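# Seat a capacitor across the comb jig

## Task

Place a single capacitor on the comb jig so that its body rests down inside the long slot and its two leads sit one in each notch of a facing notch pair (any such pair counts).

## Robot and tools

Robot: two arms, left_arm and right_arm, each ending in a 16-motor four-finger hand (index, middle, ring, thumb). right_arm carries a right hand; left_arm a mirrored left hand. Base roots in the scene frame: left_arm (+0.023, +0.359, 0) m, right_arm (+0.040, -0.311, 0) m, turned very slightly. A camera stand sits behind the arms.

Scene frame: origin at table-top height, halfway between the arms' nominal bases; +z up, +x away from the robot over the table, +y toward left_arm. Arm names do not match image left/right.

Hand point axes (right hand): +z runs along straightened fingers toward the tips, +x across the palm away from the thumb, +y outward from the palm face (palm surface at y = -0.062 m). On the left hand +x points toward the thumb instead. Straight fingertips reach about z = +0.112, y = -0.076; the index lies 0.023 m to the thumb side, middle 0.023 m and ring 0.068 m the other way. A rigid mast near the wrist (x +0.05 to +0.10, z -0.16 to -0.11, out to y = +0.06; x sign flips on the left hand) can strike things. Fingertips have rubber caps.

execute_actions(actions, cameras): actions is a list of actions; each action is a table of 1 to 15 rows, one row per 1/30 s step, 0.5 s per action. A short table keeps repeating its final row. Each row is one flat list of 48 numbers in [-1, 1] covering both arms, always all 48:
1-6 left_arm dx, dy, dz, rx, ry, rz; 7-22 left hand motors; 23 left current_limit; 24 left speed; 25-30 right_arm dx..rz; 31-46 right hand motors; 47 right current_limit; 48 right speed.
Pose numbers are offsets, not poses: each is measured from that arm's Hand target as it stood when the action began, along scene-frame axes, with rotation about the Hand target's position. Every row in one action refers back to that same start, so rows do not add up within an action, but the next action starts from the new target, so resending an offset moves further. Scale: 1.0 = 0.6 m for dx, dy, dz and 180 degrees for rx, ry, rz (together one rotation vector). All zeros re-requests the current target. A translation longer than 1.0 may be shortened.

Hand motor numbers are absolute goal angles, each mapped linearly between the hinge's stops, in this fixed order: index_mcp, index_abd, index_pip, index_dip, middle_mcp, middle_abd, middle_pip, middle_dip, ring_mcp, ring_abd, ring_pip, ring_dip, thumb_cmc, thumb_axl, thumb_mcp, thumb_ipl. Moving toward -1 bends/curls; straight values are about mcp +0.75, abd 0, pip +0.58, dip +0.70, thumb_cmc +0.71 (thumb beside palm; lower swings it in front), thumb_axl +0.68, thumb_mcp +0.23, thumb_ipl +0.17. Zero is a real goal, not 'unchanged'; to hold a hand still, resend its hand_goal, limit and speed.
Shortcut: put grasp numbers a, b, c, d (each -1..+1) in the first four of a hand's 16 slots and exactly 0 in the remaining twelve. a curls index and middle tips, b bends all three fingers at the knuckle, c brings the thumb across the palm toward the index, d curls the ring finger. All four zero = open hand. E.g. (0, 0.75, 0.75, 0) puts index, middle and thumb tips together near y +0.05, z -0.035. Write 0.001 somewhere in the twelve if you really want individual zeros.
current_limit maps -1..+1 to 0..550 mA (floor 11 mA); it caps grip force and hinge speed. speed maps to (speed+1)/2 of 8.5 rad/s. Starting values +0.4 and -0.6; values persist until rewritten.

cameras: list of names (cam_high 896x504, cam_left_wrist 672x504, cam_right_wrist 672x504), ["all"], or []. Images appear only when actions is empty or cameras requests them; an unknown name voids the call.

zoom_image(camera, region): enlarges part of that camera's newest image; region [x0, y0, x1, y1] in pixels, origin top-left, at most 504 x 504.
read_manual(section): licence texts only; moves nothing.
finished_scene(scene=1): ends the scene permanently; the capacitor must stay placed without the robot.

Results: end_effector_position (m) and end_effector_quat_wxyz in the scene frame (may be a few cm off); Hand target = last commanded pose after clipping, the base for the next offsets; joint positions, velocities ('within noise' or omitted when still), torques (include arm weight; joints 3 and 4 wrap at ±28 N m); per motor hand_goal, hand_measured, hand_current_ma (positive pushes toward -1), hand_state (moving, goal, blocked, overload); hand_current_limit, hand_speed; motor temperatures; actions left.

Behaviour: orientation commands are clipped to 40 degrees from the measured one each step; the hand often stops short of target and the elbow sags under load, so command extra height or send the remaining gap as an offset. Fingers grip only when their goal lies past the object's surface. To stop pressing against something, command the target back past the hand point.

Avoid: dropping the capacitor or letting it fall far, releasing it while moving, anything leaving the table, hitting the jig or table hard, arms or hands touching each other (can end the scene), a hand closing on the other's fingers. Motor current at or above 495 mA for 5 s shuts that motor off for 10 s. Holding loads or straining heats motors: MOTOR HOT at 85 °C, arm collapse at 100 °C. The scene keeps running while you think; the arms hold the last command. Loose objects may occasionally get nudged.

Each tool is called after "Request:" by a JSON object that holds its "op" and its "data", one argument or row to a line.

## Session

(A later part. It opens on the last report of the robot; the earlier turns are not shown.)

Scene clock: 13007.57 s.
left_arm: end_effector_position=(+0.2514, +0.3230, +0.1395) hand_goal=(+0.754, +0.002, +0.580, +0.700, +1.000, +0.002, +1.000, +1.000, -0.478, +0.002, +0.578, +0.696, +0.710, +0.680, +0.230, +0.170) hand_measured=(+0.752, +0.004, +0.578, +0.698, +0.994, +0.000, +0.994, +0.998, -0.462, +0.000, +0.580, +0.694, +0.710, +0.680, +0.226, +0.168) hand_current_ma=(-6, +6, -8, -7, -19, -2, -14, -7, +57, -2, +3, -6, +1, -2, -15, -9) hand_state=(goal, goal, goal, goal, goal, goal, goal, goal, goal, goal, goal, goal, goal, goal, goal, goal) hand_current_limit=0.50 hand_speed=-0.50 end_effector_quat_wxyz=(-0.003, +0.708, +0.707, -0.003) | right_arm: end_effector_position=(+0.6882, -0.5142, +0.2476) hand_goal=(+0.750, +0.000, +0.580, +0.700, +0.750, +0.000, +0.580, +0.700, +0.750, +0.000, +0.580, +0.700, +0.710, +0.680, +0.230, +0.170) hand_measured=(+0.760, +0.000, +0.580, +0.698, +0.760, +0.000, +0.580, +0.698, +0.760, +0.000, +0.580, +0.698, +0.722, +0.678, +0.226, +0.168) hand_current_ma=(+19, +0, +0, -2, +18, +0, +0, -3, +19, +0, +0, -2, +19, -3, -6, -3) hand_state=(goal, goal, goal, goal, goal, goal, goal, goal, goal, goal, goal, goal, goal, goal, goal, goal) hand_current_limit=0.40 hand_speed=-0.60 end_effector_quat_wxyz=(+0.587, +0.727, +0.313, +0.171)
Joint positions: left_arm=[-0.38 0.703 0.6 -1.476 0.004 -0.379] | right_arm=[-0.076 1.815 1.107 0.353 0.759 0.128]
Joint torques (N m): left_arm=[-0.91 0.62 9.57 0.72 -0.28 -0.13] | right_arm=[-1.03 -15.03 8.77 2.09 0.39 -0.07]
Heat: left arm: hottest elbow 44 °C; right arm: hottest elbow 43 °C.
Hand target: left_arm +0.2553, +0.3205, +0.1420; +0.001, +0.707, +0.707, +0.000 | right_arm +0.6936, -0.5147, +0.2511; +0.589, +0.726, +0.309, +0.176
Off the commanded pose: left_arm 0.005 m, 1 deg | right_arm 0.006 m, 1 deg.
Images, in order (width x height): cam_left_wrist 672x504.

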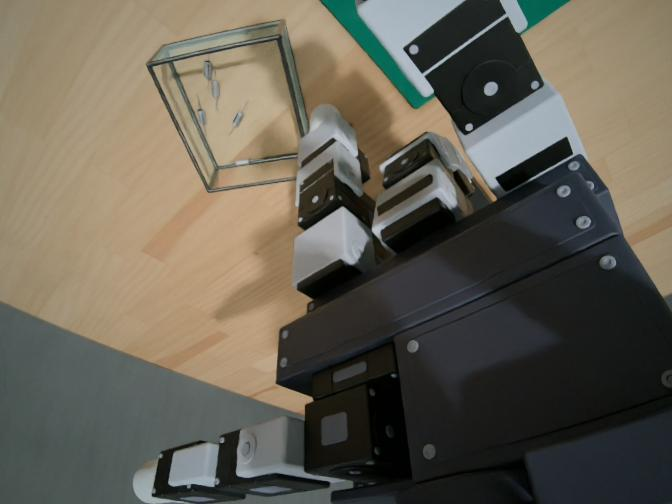

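Request:
{"op": "execute_actions", "data": {
  "actions": [
    [[0.0011,0.0009,0.0003,0,0,0,0.753,0.001,0.58,0.7,1,0.001,1,1,-0.479,0.001,0.577,0.696,0.71,0.68,0.23,0.17,0.5,-0.5,0,0,0,0,0,0,0,0,0,0,0,0,0,0,0,0,0,0,0,0,0,0,0.4,-0.6],[0.0022,0.0017,0.0007,0,0,0,0.753,0.001,0.58,0.7,1,0.001,1,1,-0.479,0.001,0.577,0.696,0.71,0.68,0.23,0.17,0.5,-0.5,0,0,0,0,0,0,0,0,0,0,0,0,0,0,0,0,0,0,0,0,0,0,0.4,-0.6],[0.0033,0.0026,0.001,0,0,0,0.753,0.001,0.58,0.7,1,0.001,1,1,-0.479,0.001,0.577,0.696,0.71,0.68,0.23,0.17,0.5,-0.5,0,0,0,0,0,0,0,0,0,0,0,0,0,0,0,0,0,0,0,0,0,0,0.4,-0.6],[0.0044,0.0035,0.0013,0,0,0,0.753,0.001,0.58,0.7,1,0.001,1,1,-0.479,0.001,0.577,0.696,0.71,0.68,0.23,0.17,0.5,-0.5,0,0,0,0,0,0,0,0,0,0,0,0,0,0,0,0,0,0,0,0,0,0,0.4,-0.6],[0.0055,0.0044,0.0017,0,0,0,0.753,0.001,0.58,0.7,1,0.001,1,1,-0.479,0.001,0.577,0.696,0.71,0.68,0.23,0.17,0.5,-0.5,0,0,0,0,0,0,0,0,0,0,0,0,0,0,0,0,0,0,0,0,0,0,0.4,-0.6],[0.0066,0.0052,0.002,0,0,0,0.753,0.001,0.58,0.7,1,0.001,1,1,-0.479,0.001,0.577,0.696,0.71,0.68,0.23,0.17,0.5,-0.5,0,0,0,0,0,0,0,0,0,0,0,0,0,0,0,0,0,0,0,0,0,0,0.4,-0.6],[0.0077,0.0061,0.0023,0,0,0,0.753,0.001,0.58,0.7,1,0.001,1,1,-0.479,0.001,0.577,0.696,0.71,0.68,0.23,0.17,0.5,-0.5,0,0,0,0,0,0,0,0,0,0,0,0,0,0,0,0,0,0,0,0,0,0,0.4,-0.6],[0.0088,0.007,0.0027,0,0,0,0.753,0.001,0.58,0.7,1,0.001,1,1,-0.479,0.001,0.577,0.696,0.71,0.68,0.23,0.17,0.5,-0.5,0,0,0,0,0,0,0,0,0,0,0,0,0,0,0,0,0,0,0,0,0,0,0.4,-0.6],[0.0099,0.0078,0.003,0,0,0,0.753,0.001,0.58,0.7,1,0.001,1,1,-0.479,0.001,0.577,0.696,0.71,0.68,0.23,0.17,0.5,-0.5,0,0,0,0,0,0,0,0,0,0,0,0,0,0,0,0,0,0,0,0,0,0,0.4,-0.6],[0.011,0.0087,0.0033,0,0,0,0.753,0.001,0.58,0.7,1,0.001,1,1,-0.479,0.001,0.577,0.696,0.71,0.68,0.23,0.17,0.5,-0.5,0,0,0,0,0,0,0,0,0,0,0,0,0,0,0,0,0,0,0,0,0,0,0.4,-0.6],[0.0121,0.0096,0.0037,0,0,0,0.753,0.001,0.58,0.7,1,0.001,1,1,-0.479,0.001,0.577,0.696,0.71,0.68,0.23,0.17,0.5,-0.5,0,0,0,0,0,0,0,0,0,0,0,0,0,0,0,0,0,0,0,0,0,0,0.4,-0.6],[0.0132,0.0104,0.004,0,0,0,0.753,0.001,0.58,0.7,1,0.001,1,1,-0.479,0.001,0.577,0.696,0.71,0.68,0.23,0.17,0.5,-0.5,0,0,0,0,0,0,0,0,0,0,0,0,0,0,0,0,0,0,0,0,0,0,0.4,-0.6],[0.0143,0.0113,0.0043,0,0,0,0.753,0.001,0.58,0.7,1,0.001,1,1,-0.479,0.001,0.577,0.696,0.71,0.68,0.23,0.17,0.5,-0.5,0,0,0,0,0,0,0,0,0,0,0,0,0,0,0,0,0,0,0,0,0,0,0.4,-0.6],[0.0154,0.0122,0.0047,0,0,0,0.753,0.001,0.58,0.7,1,0.001,1,1,-0.479,0.001,0.577,0.696,0.71,0.68,0.23,0.17,0.5,-0.5,0,0,0,0,0,0,0,0,0,0,0,0,0,0,0,0,0,0,0,0,0,0,0.4,-0.6],[0.0165,0.013,0.005,0,0,0,0.753,0.001,0.58,0.7,1,0.001,1,1,-0.479,0.001,0.577,0.696,0.71,0.68,0.23,0.17,0.5,-0.5,0,0,0,0,0,0,0,0,0,0,0,0,0,0,0,0,0,0,0,0,0,0,0.4,-0.6]],
    [[0.0009,0.0013,0.0013,0,0,0,0.753,0.001,0.58,0.7,1,0.001,1,1,-0.479,0.001,0.577,0.696,0.71,0.68,0.23,0.17,0.5,-0.5,0,0,0,0,0,0,0,0,0,0,0,0,0,0,0,0,0,0,0,0,0,0,0.4,-0.6],[0.002,0.0031,0.0027,0,0,0,0.753,0.001,0.58,0.7,1,0.001,1,1,-0.479,0.001,0.577,0.696,0.71,0.68,0.23,0.17,0.5,-0.5,0,0,0,0,0,0,0,0,0,0,0,0,0,0,0,0,0,0,0,0,0,0,0.4,-0.6],[0.0035,0.0053,0.004,0,0,0,0.753,0.001,0.58,0.7,1,0.001,1,1,-0.479,0.001,0.577,0.696,0.71,0.68,0.23,0.17,0.5,-0.5,0,0,0,0,0,0,0,0,0,0,0,0,0,0,0,0,0,0,0,0,0,0,0.4,-0.6],[0.0052,0.0079,0.0053,0,0,0,0.753,0.001,0.58,0.7,1,0.001,1,1,-0.479,0.001,0.577,0.696,0.71,0.68,0.23,0.17,0.5,-0.5,0,0,0,0,0,0,0,0,0,0,0,0,0,0,0,0,0,0,0,0,0,0,0.4,-0.6],[0.0073,0.011,0.0067,0,0,0,0.753,0.001,0.58,0.7,1,0.001,1,1,-0.479,0.001,0.577,0.696,0.71,0.68,0.23,0.17,0.5,-0.5,0,0,0,0,0,0,0,0,0,0,0,0,0,0,0,0,0,0,0,0,0,0,0.4,-0.6],[0.0096,0.0145,0.008,0,0,0,0.753,0.001,0.58,0.7,1,0.001,1,1,-0.479,0.001,0.577,0.696,0.71,0.68,0.23,0.17,0.5,-0.5,0,0,0,0,0,0,0,0,0,0,0,0,0,0,0,0,0,0,0,0,0,0,0.4,-0.6],[0.0121,0.0183,0.0093,0,0,0,0.753,0.001,0.58,0.7,1,0.001,1,1,-0.479,0.001,0.577,0.696,0.71,0.68,0.23,0.17,0.5,-0.5,0,0,0,0,0,0,0,0,0,0,0,0,0,0,0,0,0,0,0,0,0,0,0.4,-0.6],[0.015,0.0227,0.0107,0,0,0,0.753,0.001,0.58,0.7,1,0.001,1,1,-0.479,0.001,0.577,0.696,0.71,0.68,0.23,0.17,0.5,-0.5,0,0,0,0,0,0,0,0,0,0,0,0,0,0,0,0,0,0,0,0,0,0,0.4,-0.6],[0.0182,0.0275,0.012,0,0,0,0.753,0.001,0.58,0.7,1,0.001,1,1,-0.479,0.001,0.577,0.696,0.71,0.68,0.23,0.17,0.5,-0.5,0,0,0,0,0,0,0,0,0,0,0,0,0,0,0,0,0,0,0,0,0,0,0.4,-0.6],[0.0216,0.0327,0.0133,0,0,0,0.753,0.001,0.58,0.7,1,0.001,1,1,-0.479,0.001,0.577,0.696,0.71,0.68,0.23,0.17,0.5,-0.5,0,0,0,0,0,0,0,0,0,0,0,0,0,0,0,0,0,0,0,0,0,0,0.4,-0.6],[0.0254,0.0384,0.0147,0,0,0,0.753,0.001,0.58,0.7,1,0.001,1,1,-0.479,0.001,0.577,0.696,0.71,0.68,0.23,0.17,0.5,-0.5,0,0,0,0,0,0,0,0,0,0,0,0,0,0,0,0,0,0,0,0,0,0,0.4,-0.6],[0.0293,0.0443,0.016,0,0,0,0.753,0.001,0.58,0.7,1,0.001,1,1,-0.479,0.001,0.577,0.696,0.71,0.68,0.23,0.17,0.5,-0.5,0,0,0,0,0,0,0,0,0,0,0,0,0,0,0,0,0,0,0,0,0,0,0.4,-0.6],[0.0337,0.0509,0.0173,0,0,0,0.753,0.001,0.58,0.7,1,0.001,1,1,-0.479,0.001,0.577,0.696,0.71,0.68,0.23,0.17,0.5,-0.5,0,0,0,0,0,0,0,0,0,0,0,0,0,0,0,0,0,0,0,0,0,0,0.4,-0.6],[0.0383,0.0578,0.0187,0,0,0,0.753,0.001,0.58,0.7,1,0.001,1,1,-0.479,0.001,0.577,0.696,0.71,0.68,0.23,0.17,0.5,-0.5,0,0,0,0,0,0,0,0,0,0,0,0,0,0,0,0,0,0,0,0,0,0,0.4,-0.6],[0.0431,0.0652,0.02,0,0,0,0.753,0.001,0.58,0.7,1,0.001,1,1,-0.479,0.001,0.577,0.696,0.71,0.68,0.23,0.17,0.5,-0.5,0,0,0,0,0,0,0,0,0,0,0,0,0,0,0,0,0,0,0,0,0,0,0.4,-0.6]],
    [[-0.002,-0.003,0,0,0,0,0.753,0.001,0.58,0.7,1,0.001,1,1,-0.479,0.001,0.577,0.696,0.71,0.68,0.23,0.17,0.5,-0.5,0,0,0,0,0,0,0,0,0,0,0,0,0,0,0,0,0,0,0,0,0,0,0.4,-0.6],[-0.0055,-0.0083,0,0,0,0,0.753,0.001,0.58,0.7,1,0.001,1,1,-0.479,0.001,0.577,0.696,0.71,0.68,0.23,0.17,0.5,-0.5,0,0,0,0,0,0,0,0,0,0,0,0,0,0,0,0,0,0,0,0,0,0,0.4,-0.6]]
  ],
  "cameras": ["cam_left_wrist"]
}}

Request:
{"op": "zoom_image", "data": {
  "camera": "cam_left_wrist",
  "region": [120, 0, 360, 180]
}}

Scene clock: 13095.63 s.
left_arm: end_effector_position=(+0.2677, +0.3637, +0.1327) hand_goal=(+0.754, +0.002, +0.580, +0.700, +1.000, +0.002, +1.000, +1.000, -0.478, +0.002, +0.578, +0.696, +0.710, +0.680, +0.230, +0.170) hand_measured=(+0.758, -0.002, +0.582, +0.700, +0.994, +0.000, +0.994, +0.998, -0.462, +0.000, +0.580, +0.694, +0.710, +0.680, +0.226, +0.168) hand_current_ma=(+10, -8, +5, -1, -19, -2, -14, -7, +57, -2, +3, -6, +1, -2, -15, -9) hand_state=(goal, goal, goal, goal, goal, goal, goal, goal, goal, goal, goal, goal, goal, goal, goal, goal) hand_current_limit=0.50 hand_speed=-0.50 end_effector_quat_wxyz=(-0.022, +0.705, +0.709, -0.015) | right_arm: end_effector_position=(+0.6882, -0.5142, +0.2476) hand_goal=(+0.750, +0.000, +0.580, +0.700, +0.750, +0.000, +0.580, +0.700, +0.750, +0.000, +0.580, +0.700, +0.710, +0.680, +0.230, +0.170) hand_measured=(+0.760, +0.000, +0.580, +0.698, +0.760, +0.000, +0.580, +0.698, +0.760, +0.000, +0.580, +0.698, +0.722, +0.678, +0.226, +0.168) hand_current_ma=(+19, +0, +0, -2, +18, +0, +0, -3, +19, +0, +0, -2, +19, -3, -6, -3) hand_state=(goal, goal, goal, goal, goal, goal, goal, goal, goal, goal, goal, goal, goal, goal, goal, goal) hand_current_limit=0.40 hand_speed=-0.60 end_effector_quat_wxyz=(+0.587, +0.727, +0.313, +0.171)
Joint positions: left_arm=[-0.114 0.768 0.615 -1.471 -0.003 -0.119] | right_arm=[-0.076 1.815 1.107 0.353 0.759 0.128]
Joint torques (N m): left_arm=[0.5 0.15 13.45 0.51 -0.04 0.07] | right_arm=[-0.62 -15.38 8.75 2.15 0.39 -0.07]
Heat: left arm: hottest elbow 42 °C; right arm: hottest elbow 43 °C.
Hand target: left_arm +0.2877, +0.3624, +0.1569; +0.001, +0.707, +0.707, +0.000 | right_arm +0.6936, -0.5147, +0.2511; +0.589, +0.726, +0.309, +0.176
Off the commanded pose: left_arm 0.032 m, 3 deg | right_arm 0.006 m, 1 deg.
Images, in order (width x height): cam_left_wrist 672x504.

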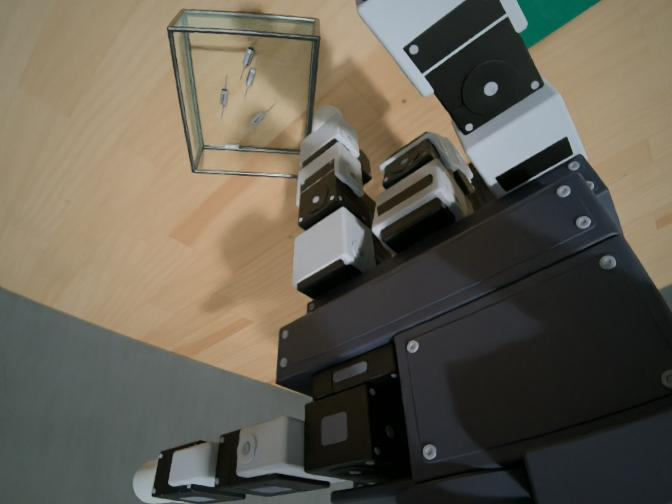

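Scaled by 2.100 from the camera's 672x504 image, which has a finer 960x720 frame.

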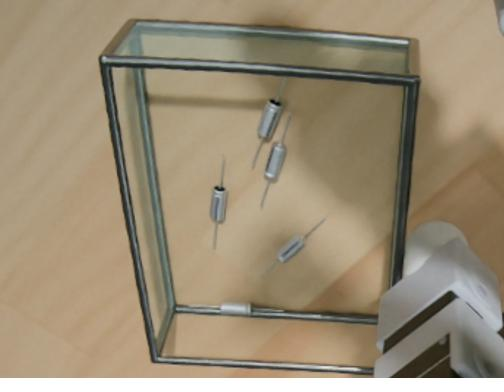

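Request:
{"op": "execute_actions", "data": {
  "actions": [
    [[-0.01,-0.015,0.0,0,0,0,0.753,0.001,0.58,0.7,1,0.001,1,1,-0.479,0.001,0.577,0.696,0.71,0.68,0.23,0.17,0.5,-0.5,0,0,0,0,0,0,0,0,0,0,0,0,0,0,0,0,0,0,0,0,0,0,0.4,-0.6],[-0.02,-0.025,0.02,0,0,0,0.753,0.001,0.58,0.7,1,0.001,1,1,-0.479,0.001,0.577,0.696,0.71,0.68,0.23,0.17,0.5,-0.5,0,0,0,0,0,0,0,0,0,0,0,0,0,0,0,0,0,0,0,0,0,0,0.4,-0.6],[-0.025,-0.025,0.06,0,0,0,0.753,0.001,0.58,0.7,1,0.001,1,1,-0.479,0.001,0.577,0.696,0.71,0.68,0.23,0.17,0.5,-0.5,0,0,0,0,0,0,0,0,0,0,0,0,0,0,0,0,0,0,0,0,0,0,0.4,-0.6],[-0.03,-0.025,0.1,0,0,0,0.753,0.001,0.58,0.7,1,0.001,1,1,-0.479,0.001,0.577,0.696,0.71,0.68,0.23,0.17,0.5,-0.5,0,0,0,0,0,0,0,0,0,0,0,0,0,0,0,0,0,0,0,0,0,0,0.4,-0.6]],
    [[0,0,0.03,0,0,0,1,0.001,1,1,1,0.001,1,1,-0.479,0.001,0.577,0.696,0.71,0.68,0.23,0.17,0.5,-0.5,0,0,0,0,0,0,0,0,0,0,0,0,0,0,0,0,0,0,0,0,0,0,0.4,-0.6]],
    [[0,0,0,0,0,0,1,0.001,1,1,1,0.001,1,1,-0.479,0.001,0.577,0.696,0.71,0.68,0.23,0.17,0.5,-0.5,0,0,0,0,0,0,0,0,0,0,0,0,0,0,0,0,0,0,0,0,0,0,0.4,-0.6]]
  ],
  "cameras": ["all"]
}}

Scene clock: 13184.93 s.
left_arm: end_effector_position=(+0.2598, +0.3505, +0.2122) hand_goal=(+1.000, +0.002, +1.000, +1.000, +1.000, +0.002, +1.000, +1.000, -0.478, +0.002, +0.578, +0.696, +0.710, +0.680, +0.230, +0.170) hand_measured=(+0.990, -0.002, +0.992, +0.996, +0.994, +0.000, +0.994, +0.998, -0.462, +0.000, +0.580, +0.694, +0.710, +0.680, +0.226, +0.168) hand_current_ma=(-30, -7, -23, -10, -19, -2, -14, -7, +57, -2, +3, -6, +1, -2, -15, -9) hand_state=(goal, goal, goal, goal, goal, goal, goal, goal, goal, goal, goal, goal, goal, goal, goal, goal) hand_current_limit=0.50 hand_speed=-0.50 end_effector_quat_wxyz=(-0.015, +0.707, +0.707, -0.012) | right_arm: end_effector_position=(+0.6882, -0.5142, +0.2476) hand_goal=(+0.750, +0.000, +0.580, +0.700, +0.750, +0.000, +0.580, +0.700, +0.750, +0.000, +0.580, +0.700, +0.710, +0.680, +0.230, +0.170) hand_measured=(+0.760, +0.000, +0.580, +0.698, +0.760, +0.000, +0.580, +0.698, +0.760, +0.000, +0.580, +0.698, +0.722, +0.678, +0.226, +0.168) hand_current_ma=(+19, +0, +0, -2, +18, +0, +0, -3, +19, +0, +0, -2, +19, -3, -6, -3) hand_state=(goal, goal, goal, goal, goal, goal, goal, goal, goal, goal, goal, goal, goal, goal, goal, goal) hand_current_limit=0.40 hand_speed=-0.60 end_effector_quat_wxyz=(+0.587, +0.727, +0.313, +0.171)
Joint positions: left_arm=[-0.194 0.726 0.805 -1.688 0.004 -0.193] | right_arm=[-0.076 1.815 1.107 0.353 0.759 0.128]
Joint torques (N m): left_arm=[-0.91 0.38 13.2 -0.01 -0.25 -0.17] | right_arm=[-0.91 -15.38 8.73 2.1 0.42 -0.09]
Motor temperatures (°C): left_arm=[25 27 47 27 28 27] | right_arm=[27 35 43 28 26 27]
Heat: left arm: hottest elbow 47 °C; right arm: hottest elbow 43 °C.
Hand target: left_arm +0.2698, +0.3474, +0.2351; +0.001, +0.707, +0.707, +0.000 | right_arm +0.6936, -0.5147, +0.2511; +0.589, +0.726, +0.309, +0.176
Off the commanded pose: left_arm 0.025 m, 2 deg | right_arm 0.006 m, 1 deg.

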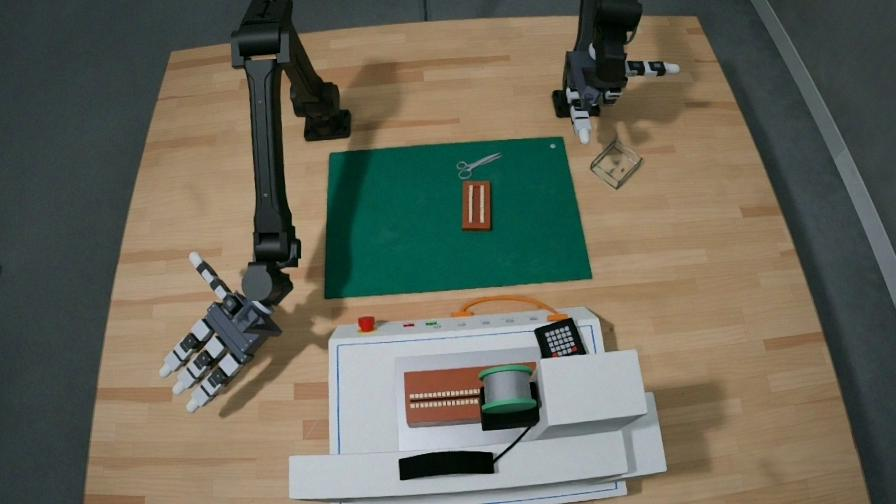

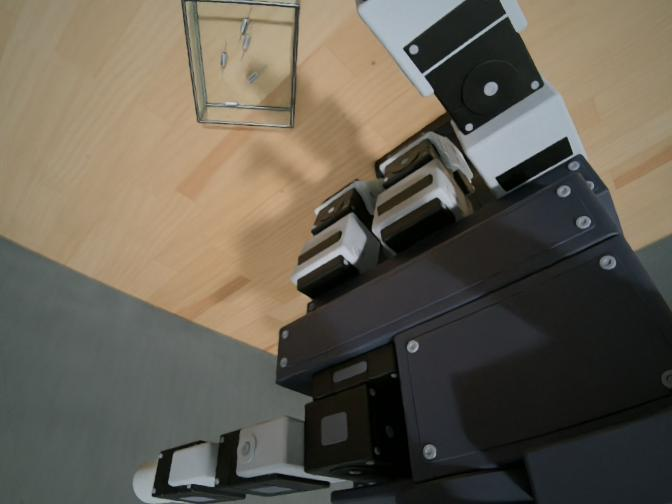

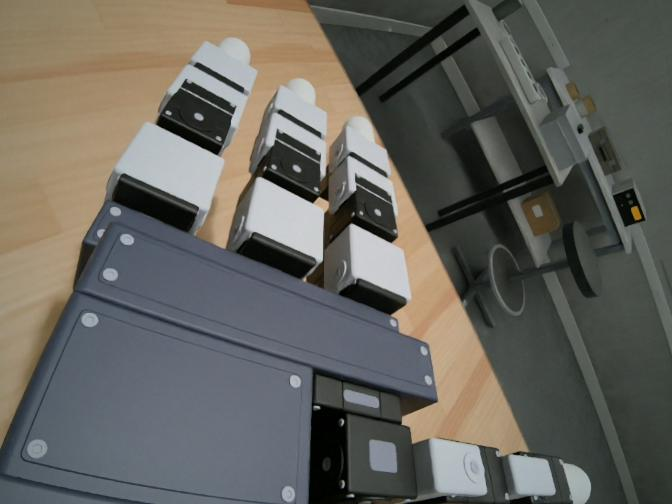

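Request:
{"op": "zoom_image", "data": {
  "camera": "cam_left_wrist",
  "region": [120, 0, 360, 180]
}}

Request:
{"op": "zoom_image", "data": {
  "camera": "cam_high",
  "region": [560, 120, 680, 210]
}}

Scaled by 2.100 from the camera's 672x504 image, which has a finer 960x720 frame.

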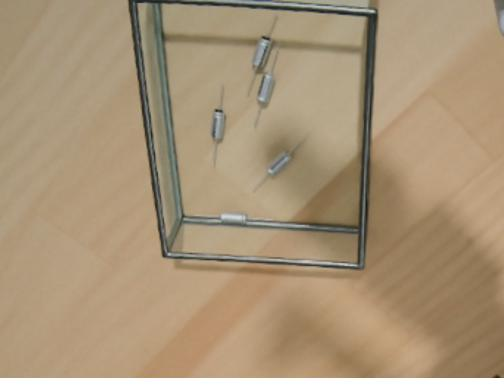

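Scaled by 4.200 from the camera's 896x504 image, which has a finer 1280x720 frame.

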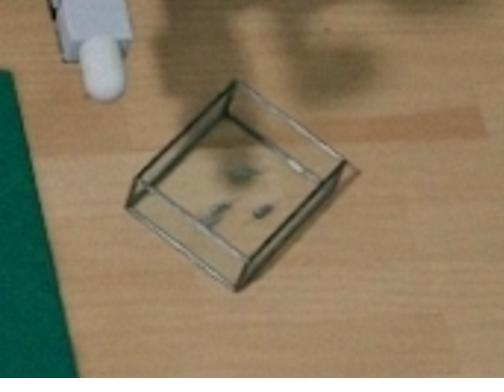

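Request:
{"op": "execute_actions", "data": {
  "actions": [
    [[0.016,0.1143,-0.0125,0,0,0.1167,0.52,0.001,0.58,0.7,0.52,0.001,0.58,0.7,-0.479,0.001,0.577,0.696,0.71,0.68,0.23,0.17,0.5,-0.5,0,0,0,0,0,0,0,0,0,0,0,0,0,0,0,0,0,0,0,0,0,0,0.4,-0.6]],
    [[0.016,0.1143,-0.0125,0,0,0.1167,0.52,0.001,0.58,0.7,0.52,0.001,0.58,0.7,-0.479,0.001,0.577,0.696,0.71,0.68,0.23,0.17,0.5,-0.5,0,0,0,0,0,0,0,0,0,0,0,0,0,0,0,0,0,0,0,0,0,0,0.4,-0.6]]
  ],
  "cameras": ["all"]
}}

Scene clock: 13657.13 s.
left_arm: end_effector_position=(+0.2730, +0.4775, +0.1969) hand_goal=(+0.520, +0.002, +0.580, +0.700, +0.520, +0.002, +0.580, +0.700, -0.478, +0.002, +0.578, +0.696, +0.710, +0.680, +0.230, +0.170) hand_measured=(+0.524, +0.000, +0.584, +0.702, +0.524, +0.000, +0.582, +0.702, -0.462, +0.000, +0.580, +0.694, +0.710, +0.680, +0.226, +0.168) hand_current_ma=(+9, -6, +8, +8, +10, -2, +7, +7, +57, -2, +3, -6, +1, -2, -15, -9) hand_state=(goal, goal, goal, goal, goal, goal, goal, goal, goal, goal, goal, goal, goal, goal, goal, goal) hand_current_limit=0.50 hand_speed=-0.50 end_effector_quat_wxyz=(-0.023, +0.416, +0.909, -0.017) | right_arm: end_effector_position=(+0.6882, -0.5142, +0.2476) hand_goal=(+0.750, +0.000, +0.580, +0.700, +0.750, +0.000, +0.580, +0.700, +0.750, +0.000, +0.580, +0.700, +0.710, +0.680, +0.230, +0.170) hand_measured=(+0.760, +0.000, +0.580, +0.698, +0.760, +0.000, +0.580, +0.698, +0.760, +0.000, +0.580, +0.698, +0.722, +0.678, +0.226, +0.168) hand_current_ma=(+19, +0, +0, -2, +18, +0, +0, -3, +19, +0, +0, -2, +19, -3, -6, -3) hand_state=(goal, goal, goal, goal, goal, goal, goal, goal, goal, goal, goal, goal, goal, goal, goal, goal) hand_current_limit=0.40 hand_speed=-0.60 end_effector_quat_wxyz=(+0.587, +0.727, +0.313, +0.171)
Joint positions: left_arm=[0.227 0.896 0.841 -1.572 -0.001 -0.485] | right_arm=[-0.076 1.815 1.107 0.353 0.759 0.128]
Joint torques (N m): left_arm=[0.44 -2.02 13.35 0.64 -0.14 -0.18] | right_arm=[-0.67 -15.38 8.77 2.13 0.41 -0.1]
Heat: left arm: hottest elbow 51 °C; right arm: hottest elbow 43 °C.
Hand target: left_arm +0.2889, +0.4845, +0.2199; +0.000, +0.406, +0.914, +0.000 | right_arm +0.6936, -0.5147, +0.2511; +0.589, +0.726, +0.309, +0.176
Off the commanded pose: left_arm 0.029 m, 4 deg | right_arm 0.006 m, 1 deg.

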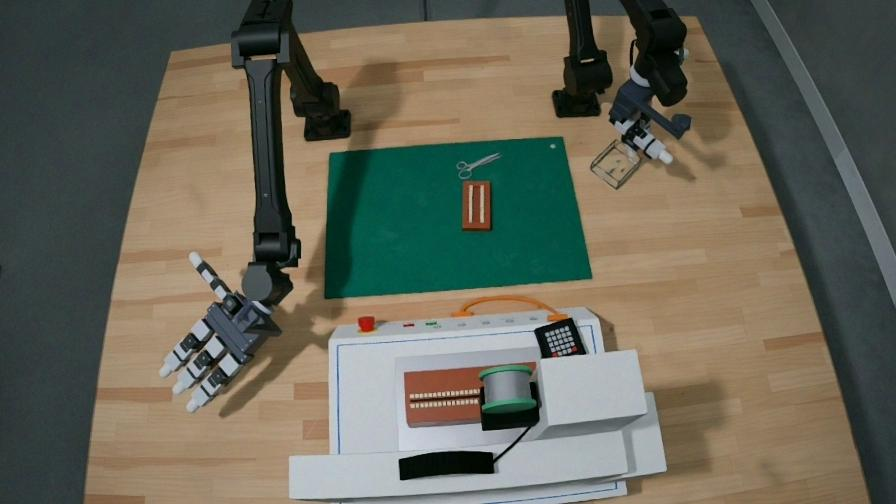

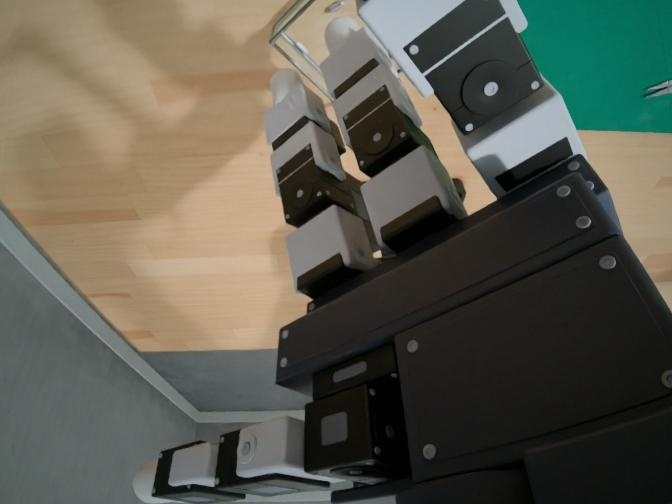

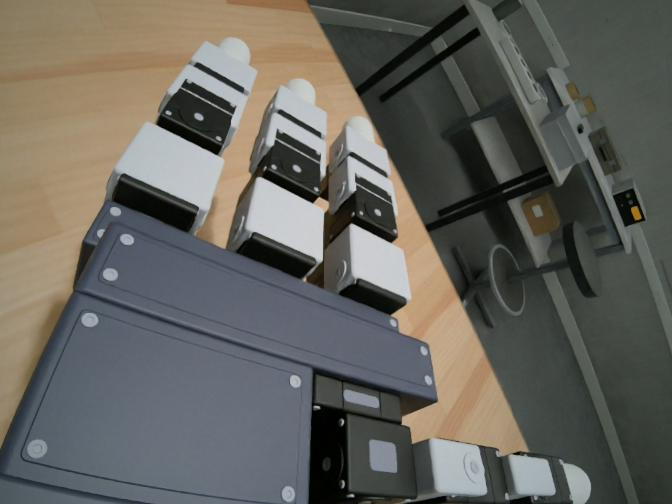

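Request:
{"op": "execute_actions", "data": {
  "actions": [
    [[0.0185,0.0168,-0.075,0,0,0,0.52,0.001,0.58,0.7,0.52,0.001,0.58,0.7,-0.479,0.001,0.577,0.696,0.71,0.68,0.23,0.17,0.5,-0.5,0,0,0,0,0,0,0,0,0,0,0,0,0,0,0,0,0,0,0,0,0,0,0.4,-0.6]],
    [[0,0,-0.02,0,0,0,0.52,0.001,0.58,0.7,0.52,0.001,0.58,0.7,-0.479,0.001,0.577,0.696,0.71,0.68,0.23,0.17,0.5,-0.5,0,0,0,0,0,0,0,0,0,0,0,0,0,0,0,0,0,0,0,0,0,0,0.4,-0.6]]
  ],
  "cameras": ["cam_left_wrist"]
}}

Request:
{"op": "zoom_image", "data": {
  "camera": "cam_left_wrist",
  "region": [180, 0, 420, 180]
}}

Scene clock: 13673.57 s.
left_arm: end_effector_position=(+0.2973, +0.4916, +0.1640) hand_goal=(+0.520, +0.002, +0.580, +0.700, +0.520, +0.002, +0.580, +0.700, -0.478, +0.002, +0.578, +0.696, +0.710, +0.680, +0.230, +0.170) hand_measured=(+0.522, +0.000, +0.584, +0.702, +0.524, +0.000, +0.582, +0.702, -0.462, +0.000, +0.580, +0.694, +0.710, +0.680, +0.226, +0.168) hand_current_ma=(+8, -6, +8, +8, +9, -2, +7, +7, +57, -2, +3, -6, +1, -2, -15, -9) hand_state=(goal, goal, goal, goal, goal, goal, goal, goal, goal, goal, goal, goal, goal, goal, goal, goal) hand_current_limit=0.50 hand_speed=-0.50 end_effector_quat_wxyz=(-0.001, +0.406, +0.914, +0.000) | right_arm: end_effector_position=(+0.6882, -0.5142, +0.2476) hand_goal=(+0.750, +0.000, +0.580, +0.700, +0.750, +0.000, +0.580, +0.700, +0.750, +0.000, +0.580, +0.700, +0.710, +0.680, +0.230, +0.170) hand_measured=(+0.760, +0.000, +0.580, +0.698, +0.760, +0.000, +0.580, +0.698, +0.760, +0.000, +0.580, +0.698, +0.722, +0.678, +0.226, +0.168) hand_current_ma=(+19, +0, +0, -2, +18, +0, +0, -3, +19, +0, +0, -2, +19, -3, -6, -3) hand_state=(goal, goal, goal, goal, goal, goal, goal, goal, goal, goal, goal, goal, goal, goal, goal, goal) hand_current_limit=0.40 hand_speed=-0.60 end_effector_quat_wxyz=(+0.587, +0.727, +0.313, +0.171)
Joint positions: left_arm=[0.256 0.954 0.777 -1.396 -0.001 -0.479] | right_arm=[-0.076 1.815 1.107 0.353 0.759 0.128]
Joint torques (N m): left_arm=[0.5 -2.55 9.16 0.77 -0.17 0.03] | right_arm=[-0.97 -15.03 8.79 2.11 0.39 -0.11]
Heat: left arm: hottest elbow 48 °C; right arm: hottest elbow 43 °C.
Hand target: left_arm +0.3001, +0.4947, +0.1630; +0.001, +0.406, +0.914, +0.000 | right_arm +0.6936, -0.5147, +0.2511; +0.589, +0.726, +0.309, +0.176
Off the commanded pose: left_arm 0.004 m, 0 deg | right_arm 0.006 m, 1 deg.
Images, in order (width x height): cam_left_wrist 672x504.

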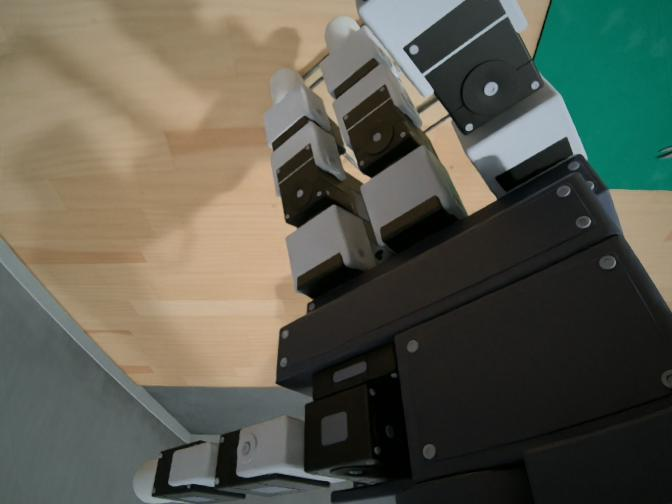

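Scaled by 2.100 from the camera's 672x504 image, which has a finer 960x720 frame.

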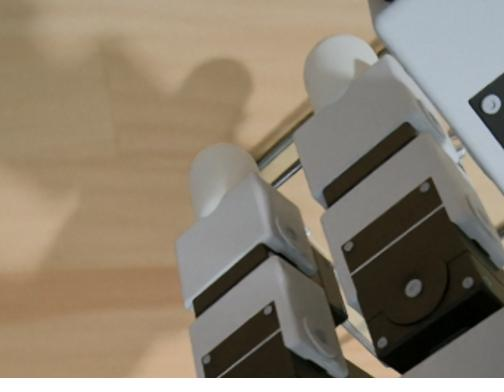

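Request:
{"op": "execute_actions", "data": {
  "actions": [
    [[0,0,-0.06,0,0,0,0.52,0.001,0.58,0.7,0.52,0.001,0.58,0.7,-0.479,0.001,0.577,0.696,0.71,0.68,0.23,0.17,0.5,-0.5,0,0,0,0,0,0,0,0,0,0,0,0,0,0,0,0,0,0,0,0,0,0,0.4,-0.6]],
    [[0,0,0,0,0,0,0.58,0.001,0.58,0.7,0.58,0.001,0.58,0.7,-0.479,0.001,0.577,0.696,0.71,0.68,0.23,0.17,0.5,-0.96,0,0,0,0,0,0,0,0,0,0,0,0,0,0,0,0,0,0,0,0,0,0,0.4,-0.6]]
  ],
  "cameras": ["cam_left_wrist"]
}}

Request:
{"op": "zoom_image", "data": {
  "camera": "cam_left_wrist",
  "region": [240, 0, 480, 180]
}}

Scene clock: 13727.63 s.
left_arm: end_effector_position=(+0.2977, +0.4922, +0.1266) hand_goal=(+0.580, +0.002, +0.580, +0.700, +0.580, +0.002, +0.580, +0.700, -0.478, +0.002, +0.578, +0.696, +0.710, +0.680, +0.230, +0.170) hand_measured=(+0.566, +0.000, +0.578, +0.702, +0.564, +0.002, +0.578, +0.702, -0.462, +0.000, +0.580, +0.694, +0.710, +0.680, +0.226, +0.168) hand_current_ma=(-51, -3, -4, +3, -57, -1, -2, +3, +57, -2, +3, -6, +1, -2, -15, -9) hand_state=(goal, goal, goal, goal, goal, goal, goal, goal, goal, goal, goal, goal, goal, goal, goal, goal) hand_current_limit=0.50 hand_speed=-0.96 end_effector_quat_wxyz=(-0.001, +0.405, +0.914, +0.000) | right_arm: end_effector_position=(+0.6882, -0.5142, +0.2476) hand_goal=(+0.750, +0.000, +0.580, +0.700, +0.750, +0.000, +0.580, +0.700, +0.750, +0.000, +0.580, +0.700, +0.710, +0.680, +0.230, +0.170) hand_measured=(+0.760, +0.000, +0.580, +0.698, +0.760, +0.000, +0.580, +0.698, +0.760, +0.000, +0.580, +0.698, +0.722, +0.678, +0.226, +0.168) hand_current_ma=(+19, +0, +0, -2, +18, +0, +0, -3, +19, +0, +0, -2, +19, -3, -6, -3) hand_state=(goal, goal, goal, goal, goal, goal, goal, goal, goal, goal, goal, goal, goal, goal, goal, goal) hand_current_limit=0.40 hand_speed=-0.60 end_effector_quat_wxyz=(+0.587, +0.727, +0.313, +0.171)
Joint positions: left_arm=[0.258 0.984 0.694 -1.281 -0.001 -0.478] | right_arm=[-0.076 1.815 1.107 0.353 0.759 0.128]
Joint torques (N m): left_arm=[0.38 -2.84 9.16 0.57 -0.15 0.03] | right_arm=[-0.79 -15.44 8.73 2.1 0.4 -0.09]
Heat: left arm: hottest elbow 45 °C; right arm: hottest elbow 43 °C.
Hand target: left_arm +0.3001, +0.4947, +0.1270; +0.001, +0.406, +0.914, +0.000 | right_arm +0.6936, -0.5147, +0.2511; +0.589, +0.726, +0.309, +0.176
Off the commanded pose: left_arm 0.003 m, 0 deg | right_arm 0.006 m, 1 deg.
Images, in order (width x height): cam_left_wrist 672x504.

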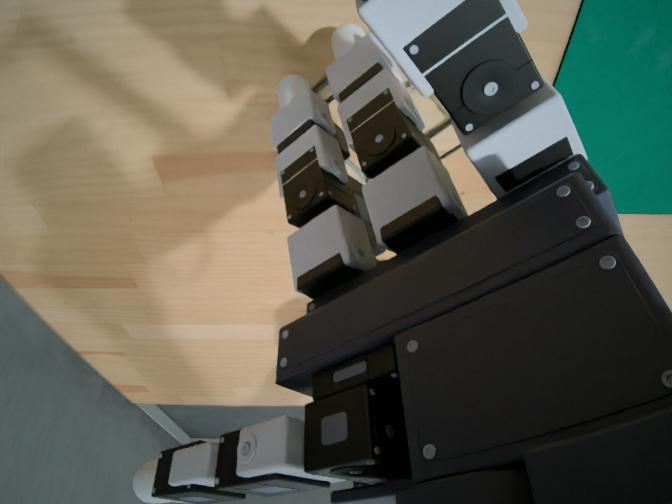

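Scaled by 2.100 from the camera's 672x504 image, which has a finer 960x720 frame.

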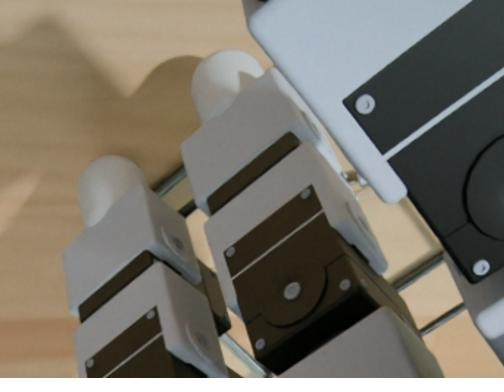

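Request:
{"op": "execute_actions", "data": {
  "actions": [
    [[0,0,0,0,0,0,0.61,0.001,0.58,0.7,0.61,0.001,0.58,0.7,-0.479,0.001,0.577,0.696,0.71,0.68,0.23,0.17,0.5,-0.96,0,0,0,0,0,0,0,0,0,0,0,0,0,0,0,0,0,0,0,0,0,0,0.4,-0.6]],
    [[0,0,0,0,0,0,0.615,0.001,0.58,0.7,0.615,0.001,0.58,0.7,-0.479,0.001,0.577,0.696,0.71,0.68,0.23,0.17,0.8,0.3,0,0,0,0,0,0,0,0,0,0,0,0,0,0,0,0,0,0,0,0,0,0,0.4,-0.6],[0,0,0,0,0,0,0.623,0.001,0.58,0.7,0.623,0.001,0.58,0.7,-0.479,0.001,0.577,0.696,0.71,0.68,0.23,0.17,0.8,0.3,0,0,0,0,0,0,0,0,0,0,0,0,0,0,0,0,0,0,0,0,0,0,0.4,-0.6],[0,0,0,0,0,0,0.638,0.001,0.58,0.7,0.638,0.001,0.58,0.7,-0.479,0.001,0.577,0.696,0.71,0.68,0.23,0.17,0.8,0.3,0,0,0,0,0,0,0,0,0,0,0,0,0,0,0,0,0,0,0,0,0,0,0.4,-0.6],[0,0,0,0,0,0,0.665,0.001,0.58,0.7,0.665,0.001,0.58,0.7,-0.479,0.001,0.577,0.696,0.71,0.68,0.23,0.17,0.8,0.3,0,0,0,0,0,0,0,0,0,0,0,0,0,0,0,0,0,0,0,0,0,0,0.4,-0.6],[0,0,0,0,0,0,0.698,0.001,0.58,0.7,0.698,0.001,0.58,0.7,-0.479,0.001,0.577,0.696,0.71,0.68,0.23,0.17,0.8,0.3,0,0,0,0,0,0,0,0,0,0,0,0,0,0,0,0,0,0,0,0,0,0,0.4,-0.6],[0,0,0,0,0,0,0.739,0.001,0.58,0.7,0.739,0.001,0.58,0.7,-0.479,0.001,0.577,0.696,0.71,0.68,0.23,0.17,0.8,0.3,0,0,0,0,0,0,0,0,0,0,0,0,0,0,0,0,0,0,0,0,0,0,0.4,-0.6],[0,0,0,0,0,0,0.781,0.001,0.58,0.7,0.781,0.001,0.58,0.7,-0.479,0.001,0.577,0.696,0.71,0.68,0.23,0.17,0.8,0.3,0,0,0,0,0,0,0,0,0,0,0,0,0,0,0,0,0,0,0,0,0,0,0.4,-0.6],[0,0,0,0,0,0,0.82,0.001,0.58,0.7,0.82,0.001,0.58,0.7,-0.479,0.001,0.577,0.696,0.71,0.68,0.23,0.17,0.8,0.3,0,0,0,0,0,0,0,0,0,0,0,0,0,0,0,0,0,0,0,0,0,0,0.4,-0.6],[0,0,0,0,0,0,0.855,0.001,0.58,0.7,0.855,0.001,0.58,0.7,-0.479,0.001,0.577,0.696,0.71,0.68,0.23,0.17,0.8,0.3,0,0,0,0,0,0,0,0,0,0,0,0,0,0,0,0,0,0,0,0,0,0,0.4,-0.6],[0,0,0,0,0,0,0.885,0.001,0.58,0.7,0.885,0.001,0.58,0.7,-0.479,0.001,0.577,0.696,0.71,0.68,0.23,0.17,0.8,0.3,0,0,0,0,0,0,0,0,0,0,0,0,0,0,0,0,0,0,0,0,0,0,0.4,-0.6],[0,0,0,0,0,0,0.912,0.001,0.58,0.7,0.912,0.001,0.58,0.7,-0.479,0.001,0.577,0.696,0.71,0.68,0.23,0.17,0.8,0.3,0,0,0,0,0,0,0,0,0,0,0,0,0,0,0,0,0,0,0,0,0,0,0.4,-0.6],[0,0,0,0,0,0,0.935,0.001,0.58,0.7,0.935,0.001,0.58,0.7,-0.479,0.001,0.577,0.696,0.71,0.68,0.23,0.17,0.8,0.3,0,0,0,0,0,0,0,0,0,0,0,0,0,0,0,0,0,0,0,0,0,0,0.4,-0.6],[0,0,0,0,0,0,0.954,0.001,0.58,0.7,0.954,0.001,0.58,0.7,-0.479,0.001,0.577,0.696,0.71,0.68,0.23,0.17,0.8,0.3,0,0,0,0,0,0,0,0,0,0,0,0,0,0,0,0,0,0,0,0,0,0,0.4,-0.6],[0,0,0,0,0,0,0.968,0.001,0.58,0.7,0.968,0.001,0.58,0.7,-0.479,0.001,0.577,0.696,0.71,0.68,0.23,0.17,0.8,0.3,0,0,0,0,0,0,0,0,0,0,0,0,0,0,0,0,0,0,0,0,0,0,0.4,-0.6],[0,0,0,0,0,0,0.979,0.001,0.58,0.7,0.979,0.001,0.58,0.7,-0.479,0.001,0.577,0.696,0.71,0.68,0.23,0.17,0.8,0.3,0,0,0,0,0,0,0,0,0,0,0,0,0,0,0,0,0,0,0,0,0,0,0.4,-0.6]]
  ],
  "cameras": ["all"]
}}

Request:
{"op": "zoom_image", "data": {
  "camera": "cam_left_wrist",
  "region": [240, 0, 480, 180]
}}

Request:
{"op": "zoom_image", "data": {
  "camera": "cam_high",
  "region": [540, 100, 660, 190]
}}

Scene clock: 13762.50 s.
left_arm: end_effector_position=(+0.2982, +0.4923, +0.1268) hand_goal=(+0.980, +0.002, +0.580, +0.700, +0.980, +0.002, +0.580, +0.700, -0.478, +0.002, +0.578, +0.696, +0.710, +0.680, +0.230, +0.170) hand_measured=(+0.970, +0.000, +0.578, +0.702, +0.958, +0.002, +0.578, +0.700, -0.462, +0.000, +0.580, +0.694, +0.710, +0.680, +0.226, +0.168) hand_current_ma=(-34, -3, -4, +3, -79, -1, -7, +1, +57, -2, +3, -6, +1, -2, -15, -9) hand_state=(goal, goal, goal, goal, blocked, goal, goal, goal, goal, goal, goal, goal, goal, goal, goal, goal) hand_current_limit=0.80 hand_speed=0.30 end_effector_quat_wxyz=(+0.000, +0.406, +0.914, +0.001) | right_arm: end_effector_position=(+0.6882, -0.5142, +0.2476) hand_goal=(+0.750, +0.000, +0.580, +0.700, +0.750, +0.000, +0.580, +0.700, +0.750, +0.000, +0.580, +0.700, +0.710, +0.680, +0.230, +0.170) hand_measured=(+0.760, +0.000, +0.580, +0.698, +0.760, +0.000, +0.580, +0.698, +0.760, +0.000, +0.580, +0.698, +0.722, +0.678, +0.226, +0.168) hand_current_ma=(+19, +0, +0, -2, +18, +0, +0, -3, +19, +0, +0, -2, +19, -3, -6, -3) hand_state=(goal, goal, goal, goal, goal, goal, goal, goal, goal, goal, goal, goal, goal, goal, goal, goal) hand_current_limit=0.40 hand_speed=-0.60 end_effector_quat_wxyz=(+0.587, +0.727, +0.313, +0.171)
Joint positions: left_arm=[0.258 0.984 0.694 -1.28 -0.001 -0.478] | right_arm=[-0.076 1.815 1.107 0.353 0.759 0.128]
Joint torques (N m): left_arm=[0.38 -2.84 9.11 0.43 -0.13 0.02] | right_arm=[-1.14 -15.38 8.84 2.07 0.4 -0.11]
Heat: left arm: hottest elbow 44 °C; right arm: hottest elbow 43 °C.
Hand target: left_arm +0.3002, +0.4947, +0.1270; +0.001, +0.406, +0.914, +0.000 | right_arm +0.6936, -0.5147, +0.2511; +0.589, +0.726, +0.309, +0.176
Off the commanded pose: left_arm 0.003 m, 0 deg | right_arm 0.006 m, 1 deg.

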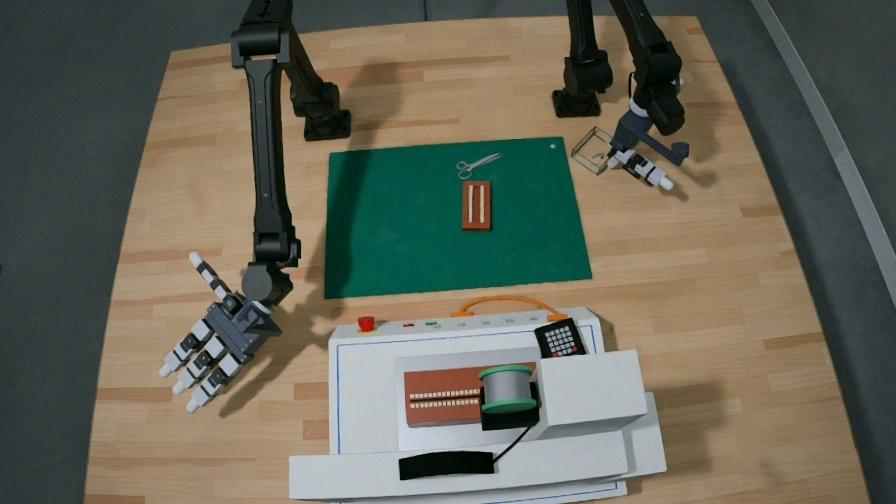

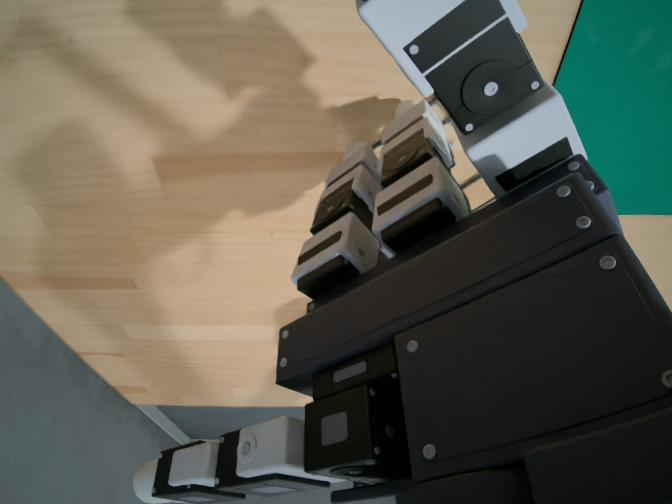

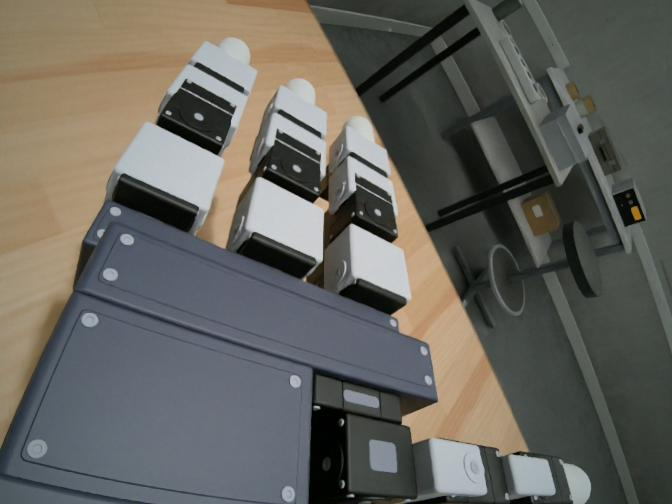

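Scaled by 2.100 from the camera's 672x504 image, which has a finer 960x720 frame.

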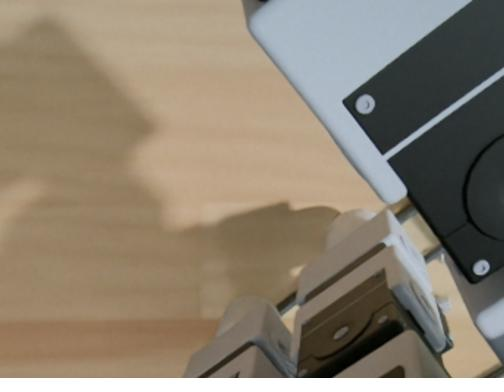

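Scaled by 4.200 from the camera's 896x504 image, which has a finer 1280x720 frame.

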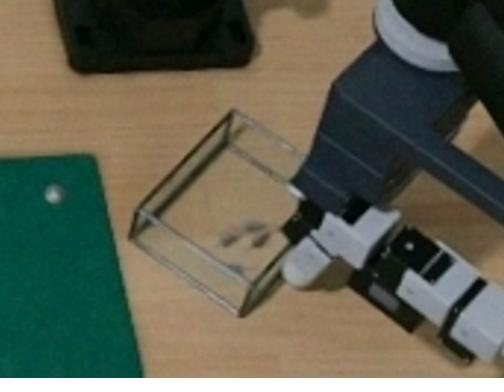

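Request:
{"op": "execute_actions", "data": {
  "actions": [
    [[0,0,0,0,0,0,0.9,0.001,0.58,0.7,0.9,0.001,0.58,0.7,-0.479,0.001,0.577,0.696,0.71,0.68,0.23,0.17,0.5,-0.9,0,0,0,0,0,0,0,0,0,0,0,0,0,0,0,0,0,0,0,0,0,0,0.4,-0.6],[0,0,0.01,0,0,0,0.85,0.001,0.58,0.7,0.85,0.001,0.58,0.7,-0.479,0.001,0.577,0.696,0.71,0.68,0.23,0.17,0.5,-0.8,0,0,0,0,0,0,0,0,0,0,0,0,0,0,0,0,0,0,0,0,0,0,0.4,-0.6],[0,0,0.06,0,0,0,0.85,0.001,0.58,0.7,0.85,0.001,0.58,0.7,-0.479,0.001,0.577,0.696,0.71,0.68,0.23,0.17,0.5,-0.8,0,0,0,0,0,0,0,0,0,0,0,0,0,0,0,0,0,0,0,0,0,0,0.4,-0.6],[0,0,0.13,0,0,0,0.85,0.001,0.58,0.7,0.85,0.001,0.58,0.7,-0.479,0.001,0.577,0.696,0.71,0.68,0.23,0.17,0.5,-0.8,0,0,0,0,0,0,0,0,0,0,0,0,0,0,0,0,0,0,0,0,0,0,0.4,-0.6]],
    [[-0.025,-0.11,0.02,0,0,0,1,0.001,1,1,1,0.001,1,1,-0.479,0.001,0.577,0.696,0.71,0.68,0.23,0.17,0.5,-0.5,0,0,0,0,0,0,0,0,0,0,0,0,0,0,0,0,0,0,0,0,0,0,0.4,-0.6]],
    [[-0.025,-0.11,0,0,0,0,1,0.001,1,1,1,0.001,1,1,-0.479,0.001,0.577,0.696,0.71,0.68,0.23,0.17,0.5,-0.5,0,0,0,0,0,0,0,0,0,0,0,0,0,0,0,0,0,0,0,0,0,0,0.4,-0.6]]
  ],
  "cameras": ["cam_left_wrist","cam_high"]
}}

Request:
{"op": "zoom_image", "data": {
  "camera": "cam_high",
  "region": [540, 100, 660, 190]
}}

Scene clock: 13840.20 s.
left_arm: end_effector_position=(+0.2616, +0.3670, +0.2021) hand_goal=(+1.000, +0.002, +1.000, +1.000, +1.000, +0.002, +1.000, +1.000, -0.478, +0.002, +0.578, +0.696, +0.710, +0.680, +0.230, +0.170) hand_measured=(+0.992, +0.000, +0.992, +0.996, +0.990, +0.000, +0.994, +0.996, -0.462, +0.002, +0.580, +0.694, +0.710, +0.680, +0.226, +0.168) hand_current_ma=(-29, -2, -22, -10, -33, -2, -18, -8, +57, -1, +3, -6, +0, -2, -15, -9) hand_state=(goal, goal, goal, goal, goal, goal, goal, goal, goal, goal, goal, goal, goal, goal, goal, goal) hand_current_limit=0.50 hand_speed=-0.50 end_effector_quat_wxyz=(-0.013, +0.408, +0.913, -0.004) | right_arm: end_effector_position=(+0.6882, -0.5142, +0.2476) hand_goal=(+0.750, +0.000, +0.580, +0.700, +0.750, +0.000, +0.580, +0.700, +0.750, +0.000, +0.580, +0.700, +0.710, +0.680, +0.230, +0.170) hand_measured=(+0.760, +0.000, +0.580, +0.698, +0.760, +0.000, +0.580, +0.698, +0.760, +0.000, +0.580, +0.698, +0.722, +0.678, +0.226, +0.168) hand_current_ma=(+19, +0, +0, -2, +18, +0, +0, -3, +19, +0, +0, -2, +19, -3, -6, -3) hand_state=(goal, goal, goal, goal, goal, goal, goal, goal, goal, goal, goal, goal, goal, goal, goal, goal) hand_current_limit=0.40 hand_speed=-0.60 end_effector_quat_wxyz=(+0.587, +0.727, +0.313, +0.171)
Joint positions: left_arm=[-0.323 0.859 0.83 -1.568 0.006 -1.053] | right_arm=[-0.076 1.815 1.107 0.353 0.759 0.128]
Joint torques (N m): left_arm=[-0.97 -1.26 12.07 0.06 -0.29 -0.16] | right_arm=[-1.03 -15.03 8.76 2.11 0.38 -0.1]
Heat: left arm: hottest elbow 43 °C; right arm: hottest elbow 43 °C.
Hand target: left_arm +0.2701, +0.3626, +0.2170; +0.001, +0.406, +0.914, +0.000 | right_arm +0.6936, -0.5147, +0.2511; +0.589, +0.726, +0.309, +0.176
Off the commanded pose: left_arm 0.018 m, 2 deg | right_arm 0.006 m, 1 deg.
Images, in order (width x height): cam_high 896x504, cam_left_wrist 672x504.

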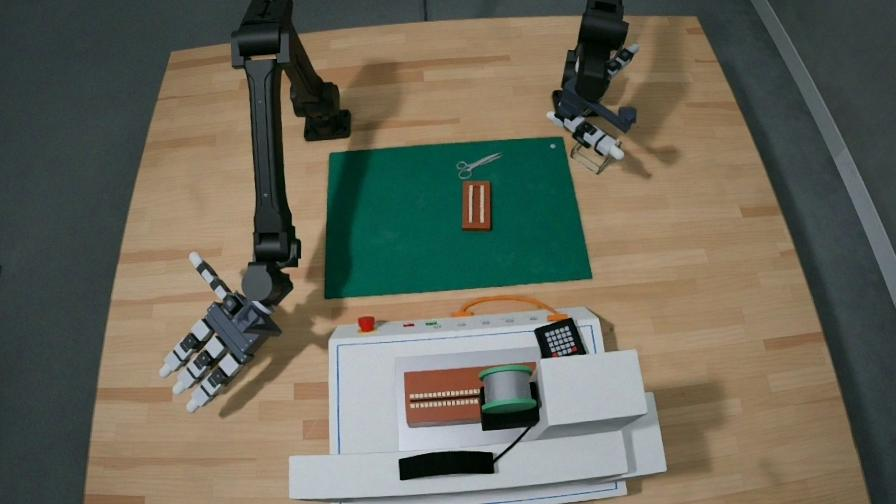

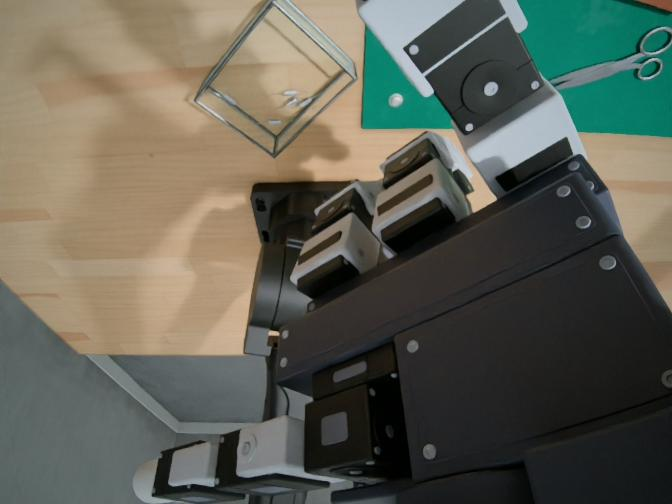

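Scaled by 4.200 from the camera's 896x504 image, which has a finer 1280x720 frame.

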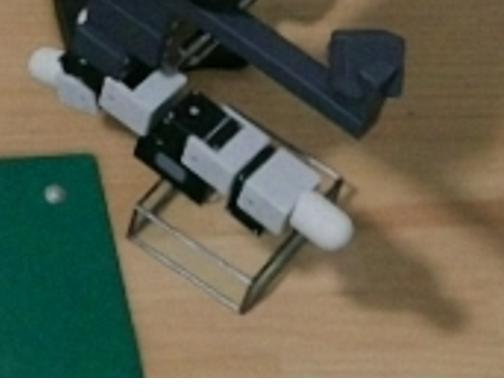

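Request:
{"op": "zoom_image", "data": {
  "camera": "cam_left_wrist",
  "region": [170, 0, 380, 168]
}}

Scaled by 2.400 from the camera's 672x504 image, which has a finer 960x720 frame.

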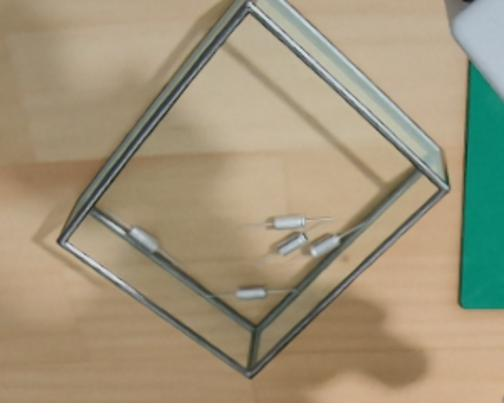

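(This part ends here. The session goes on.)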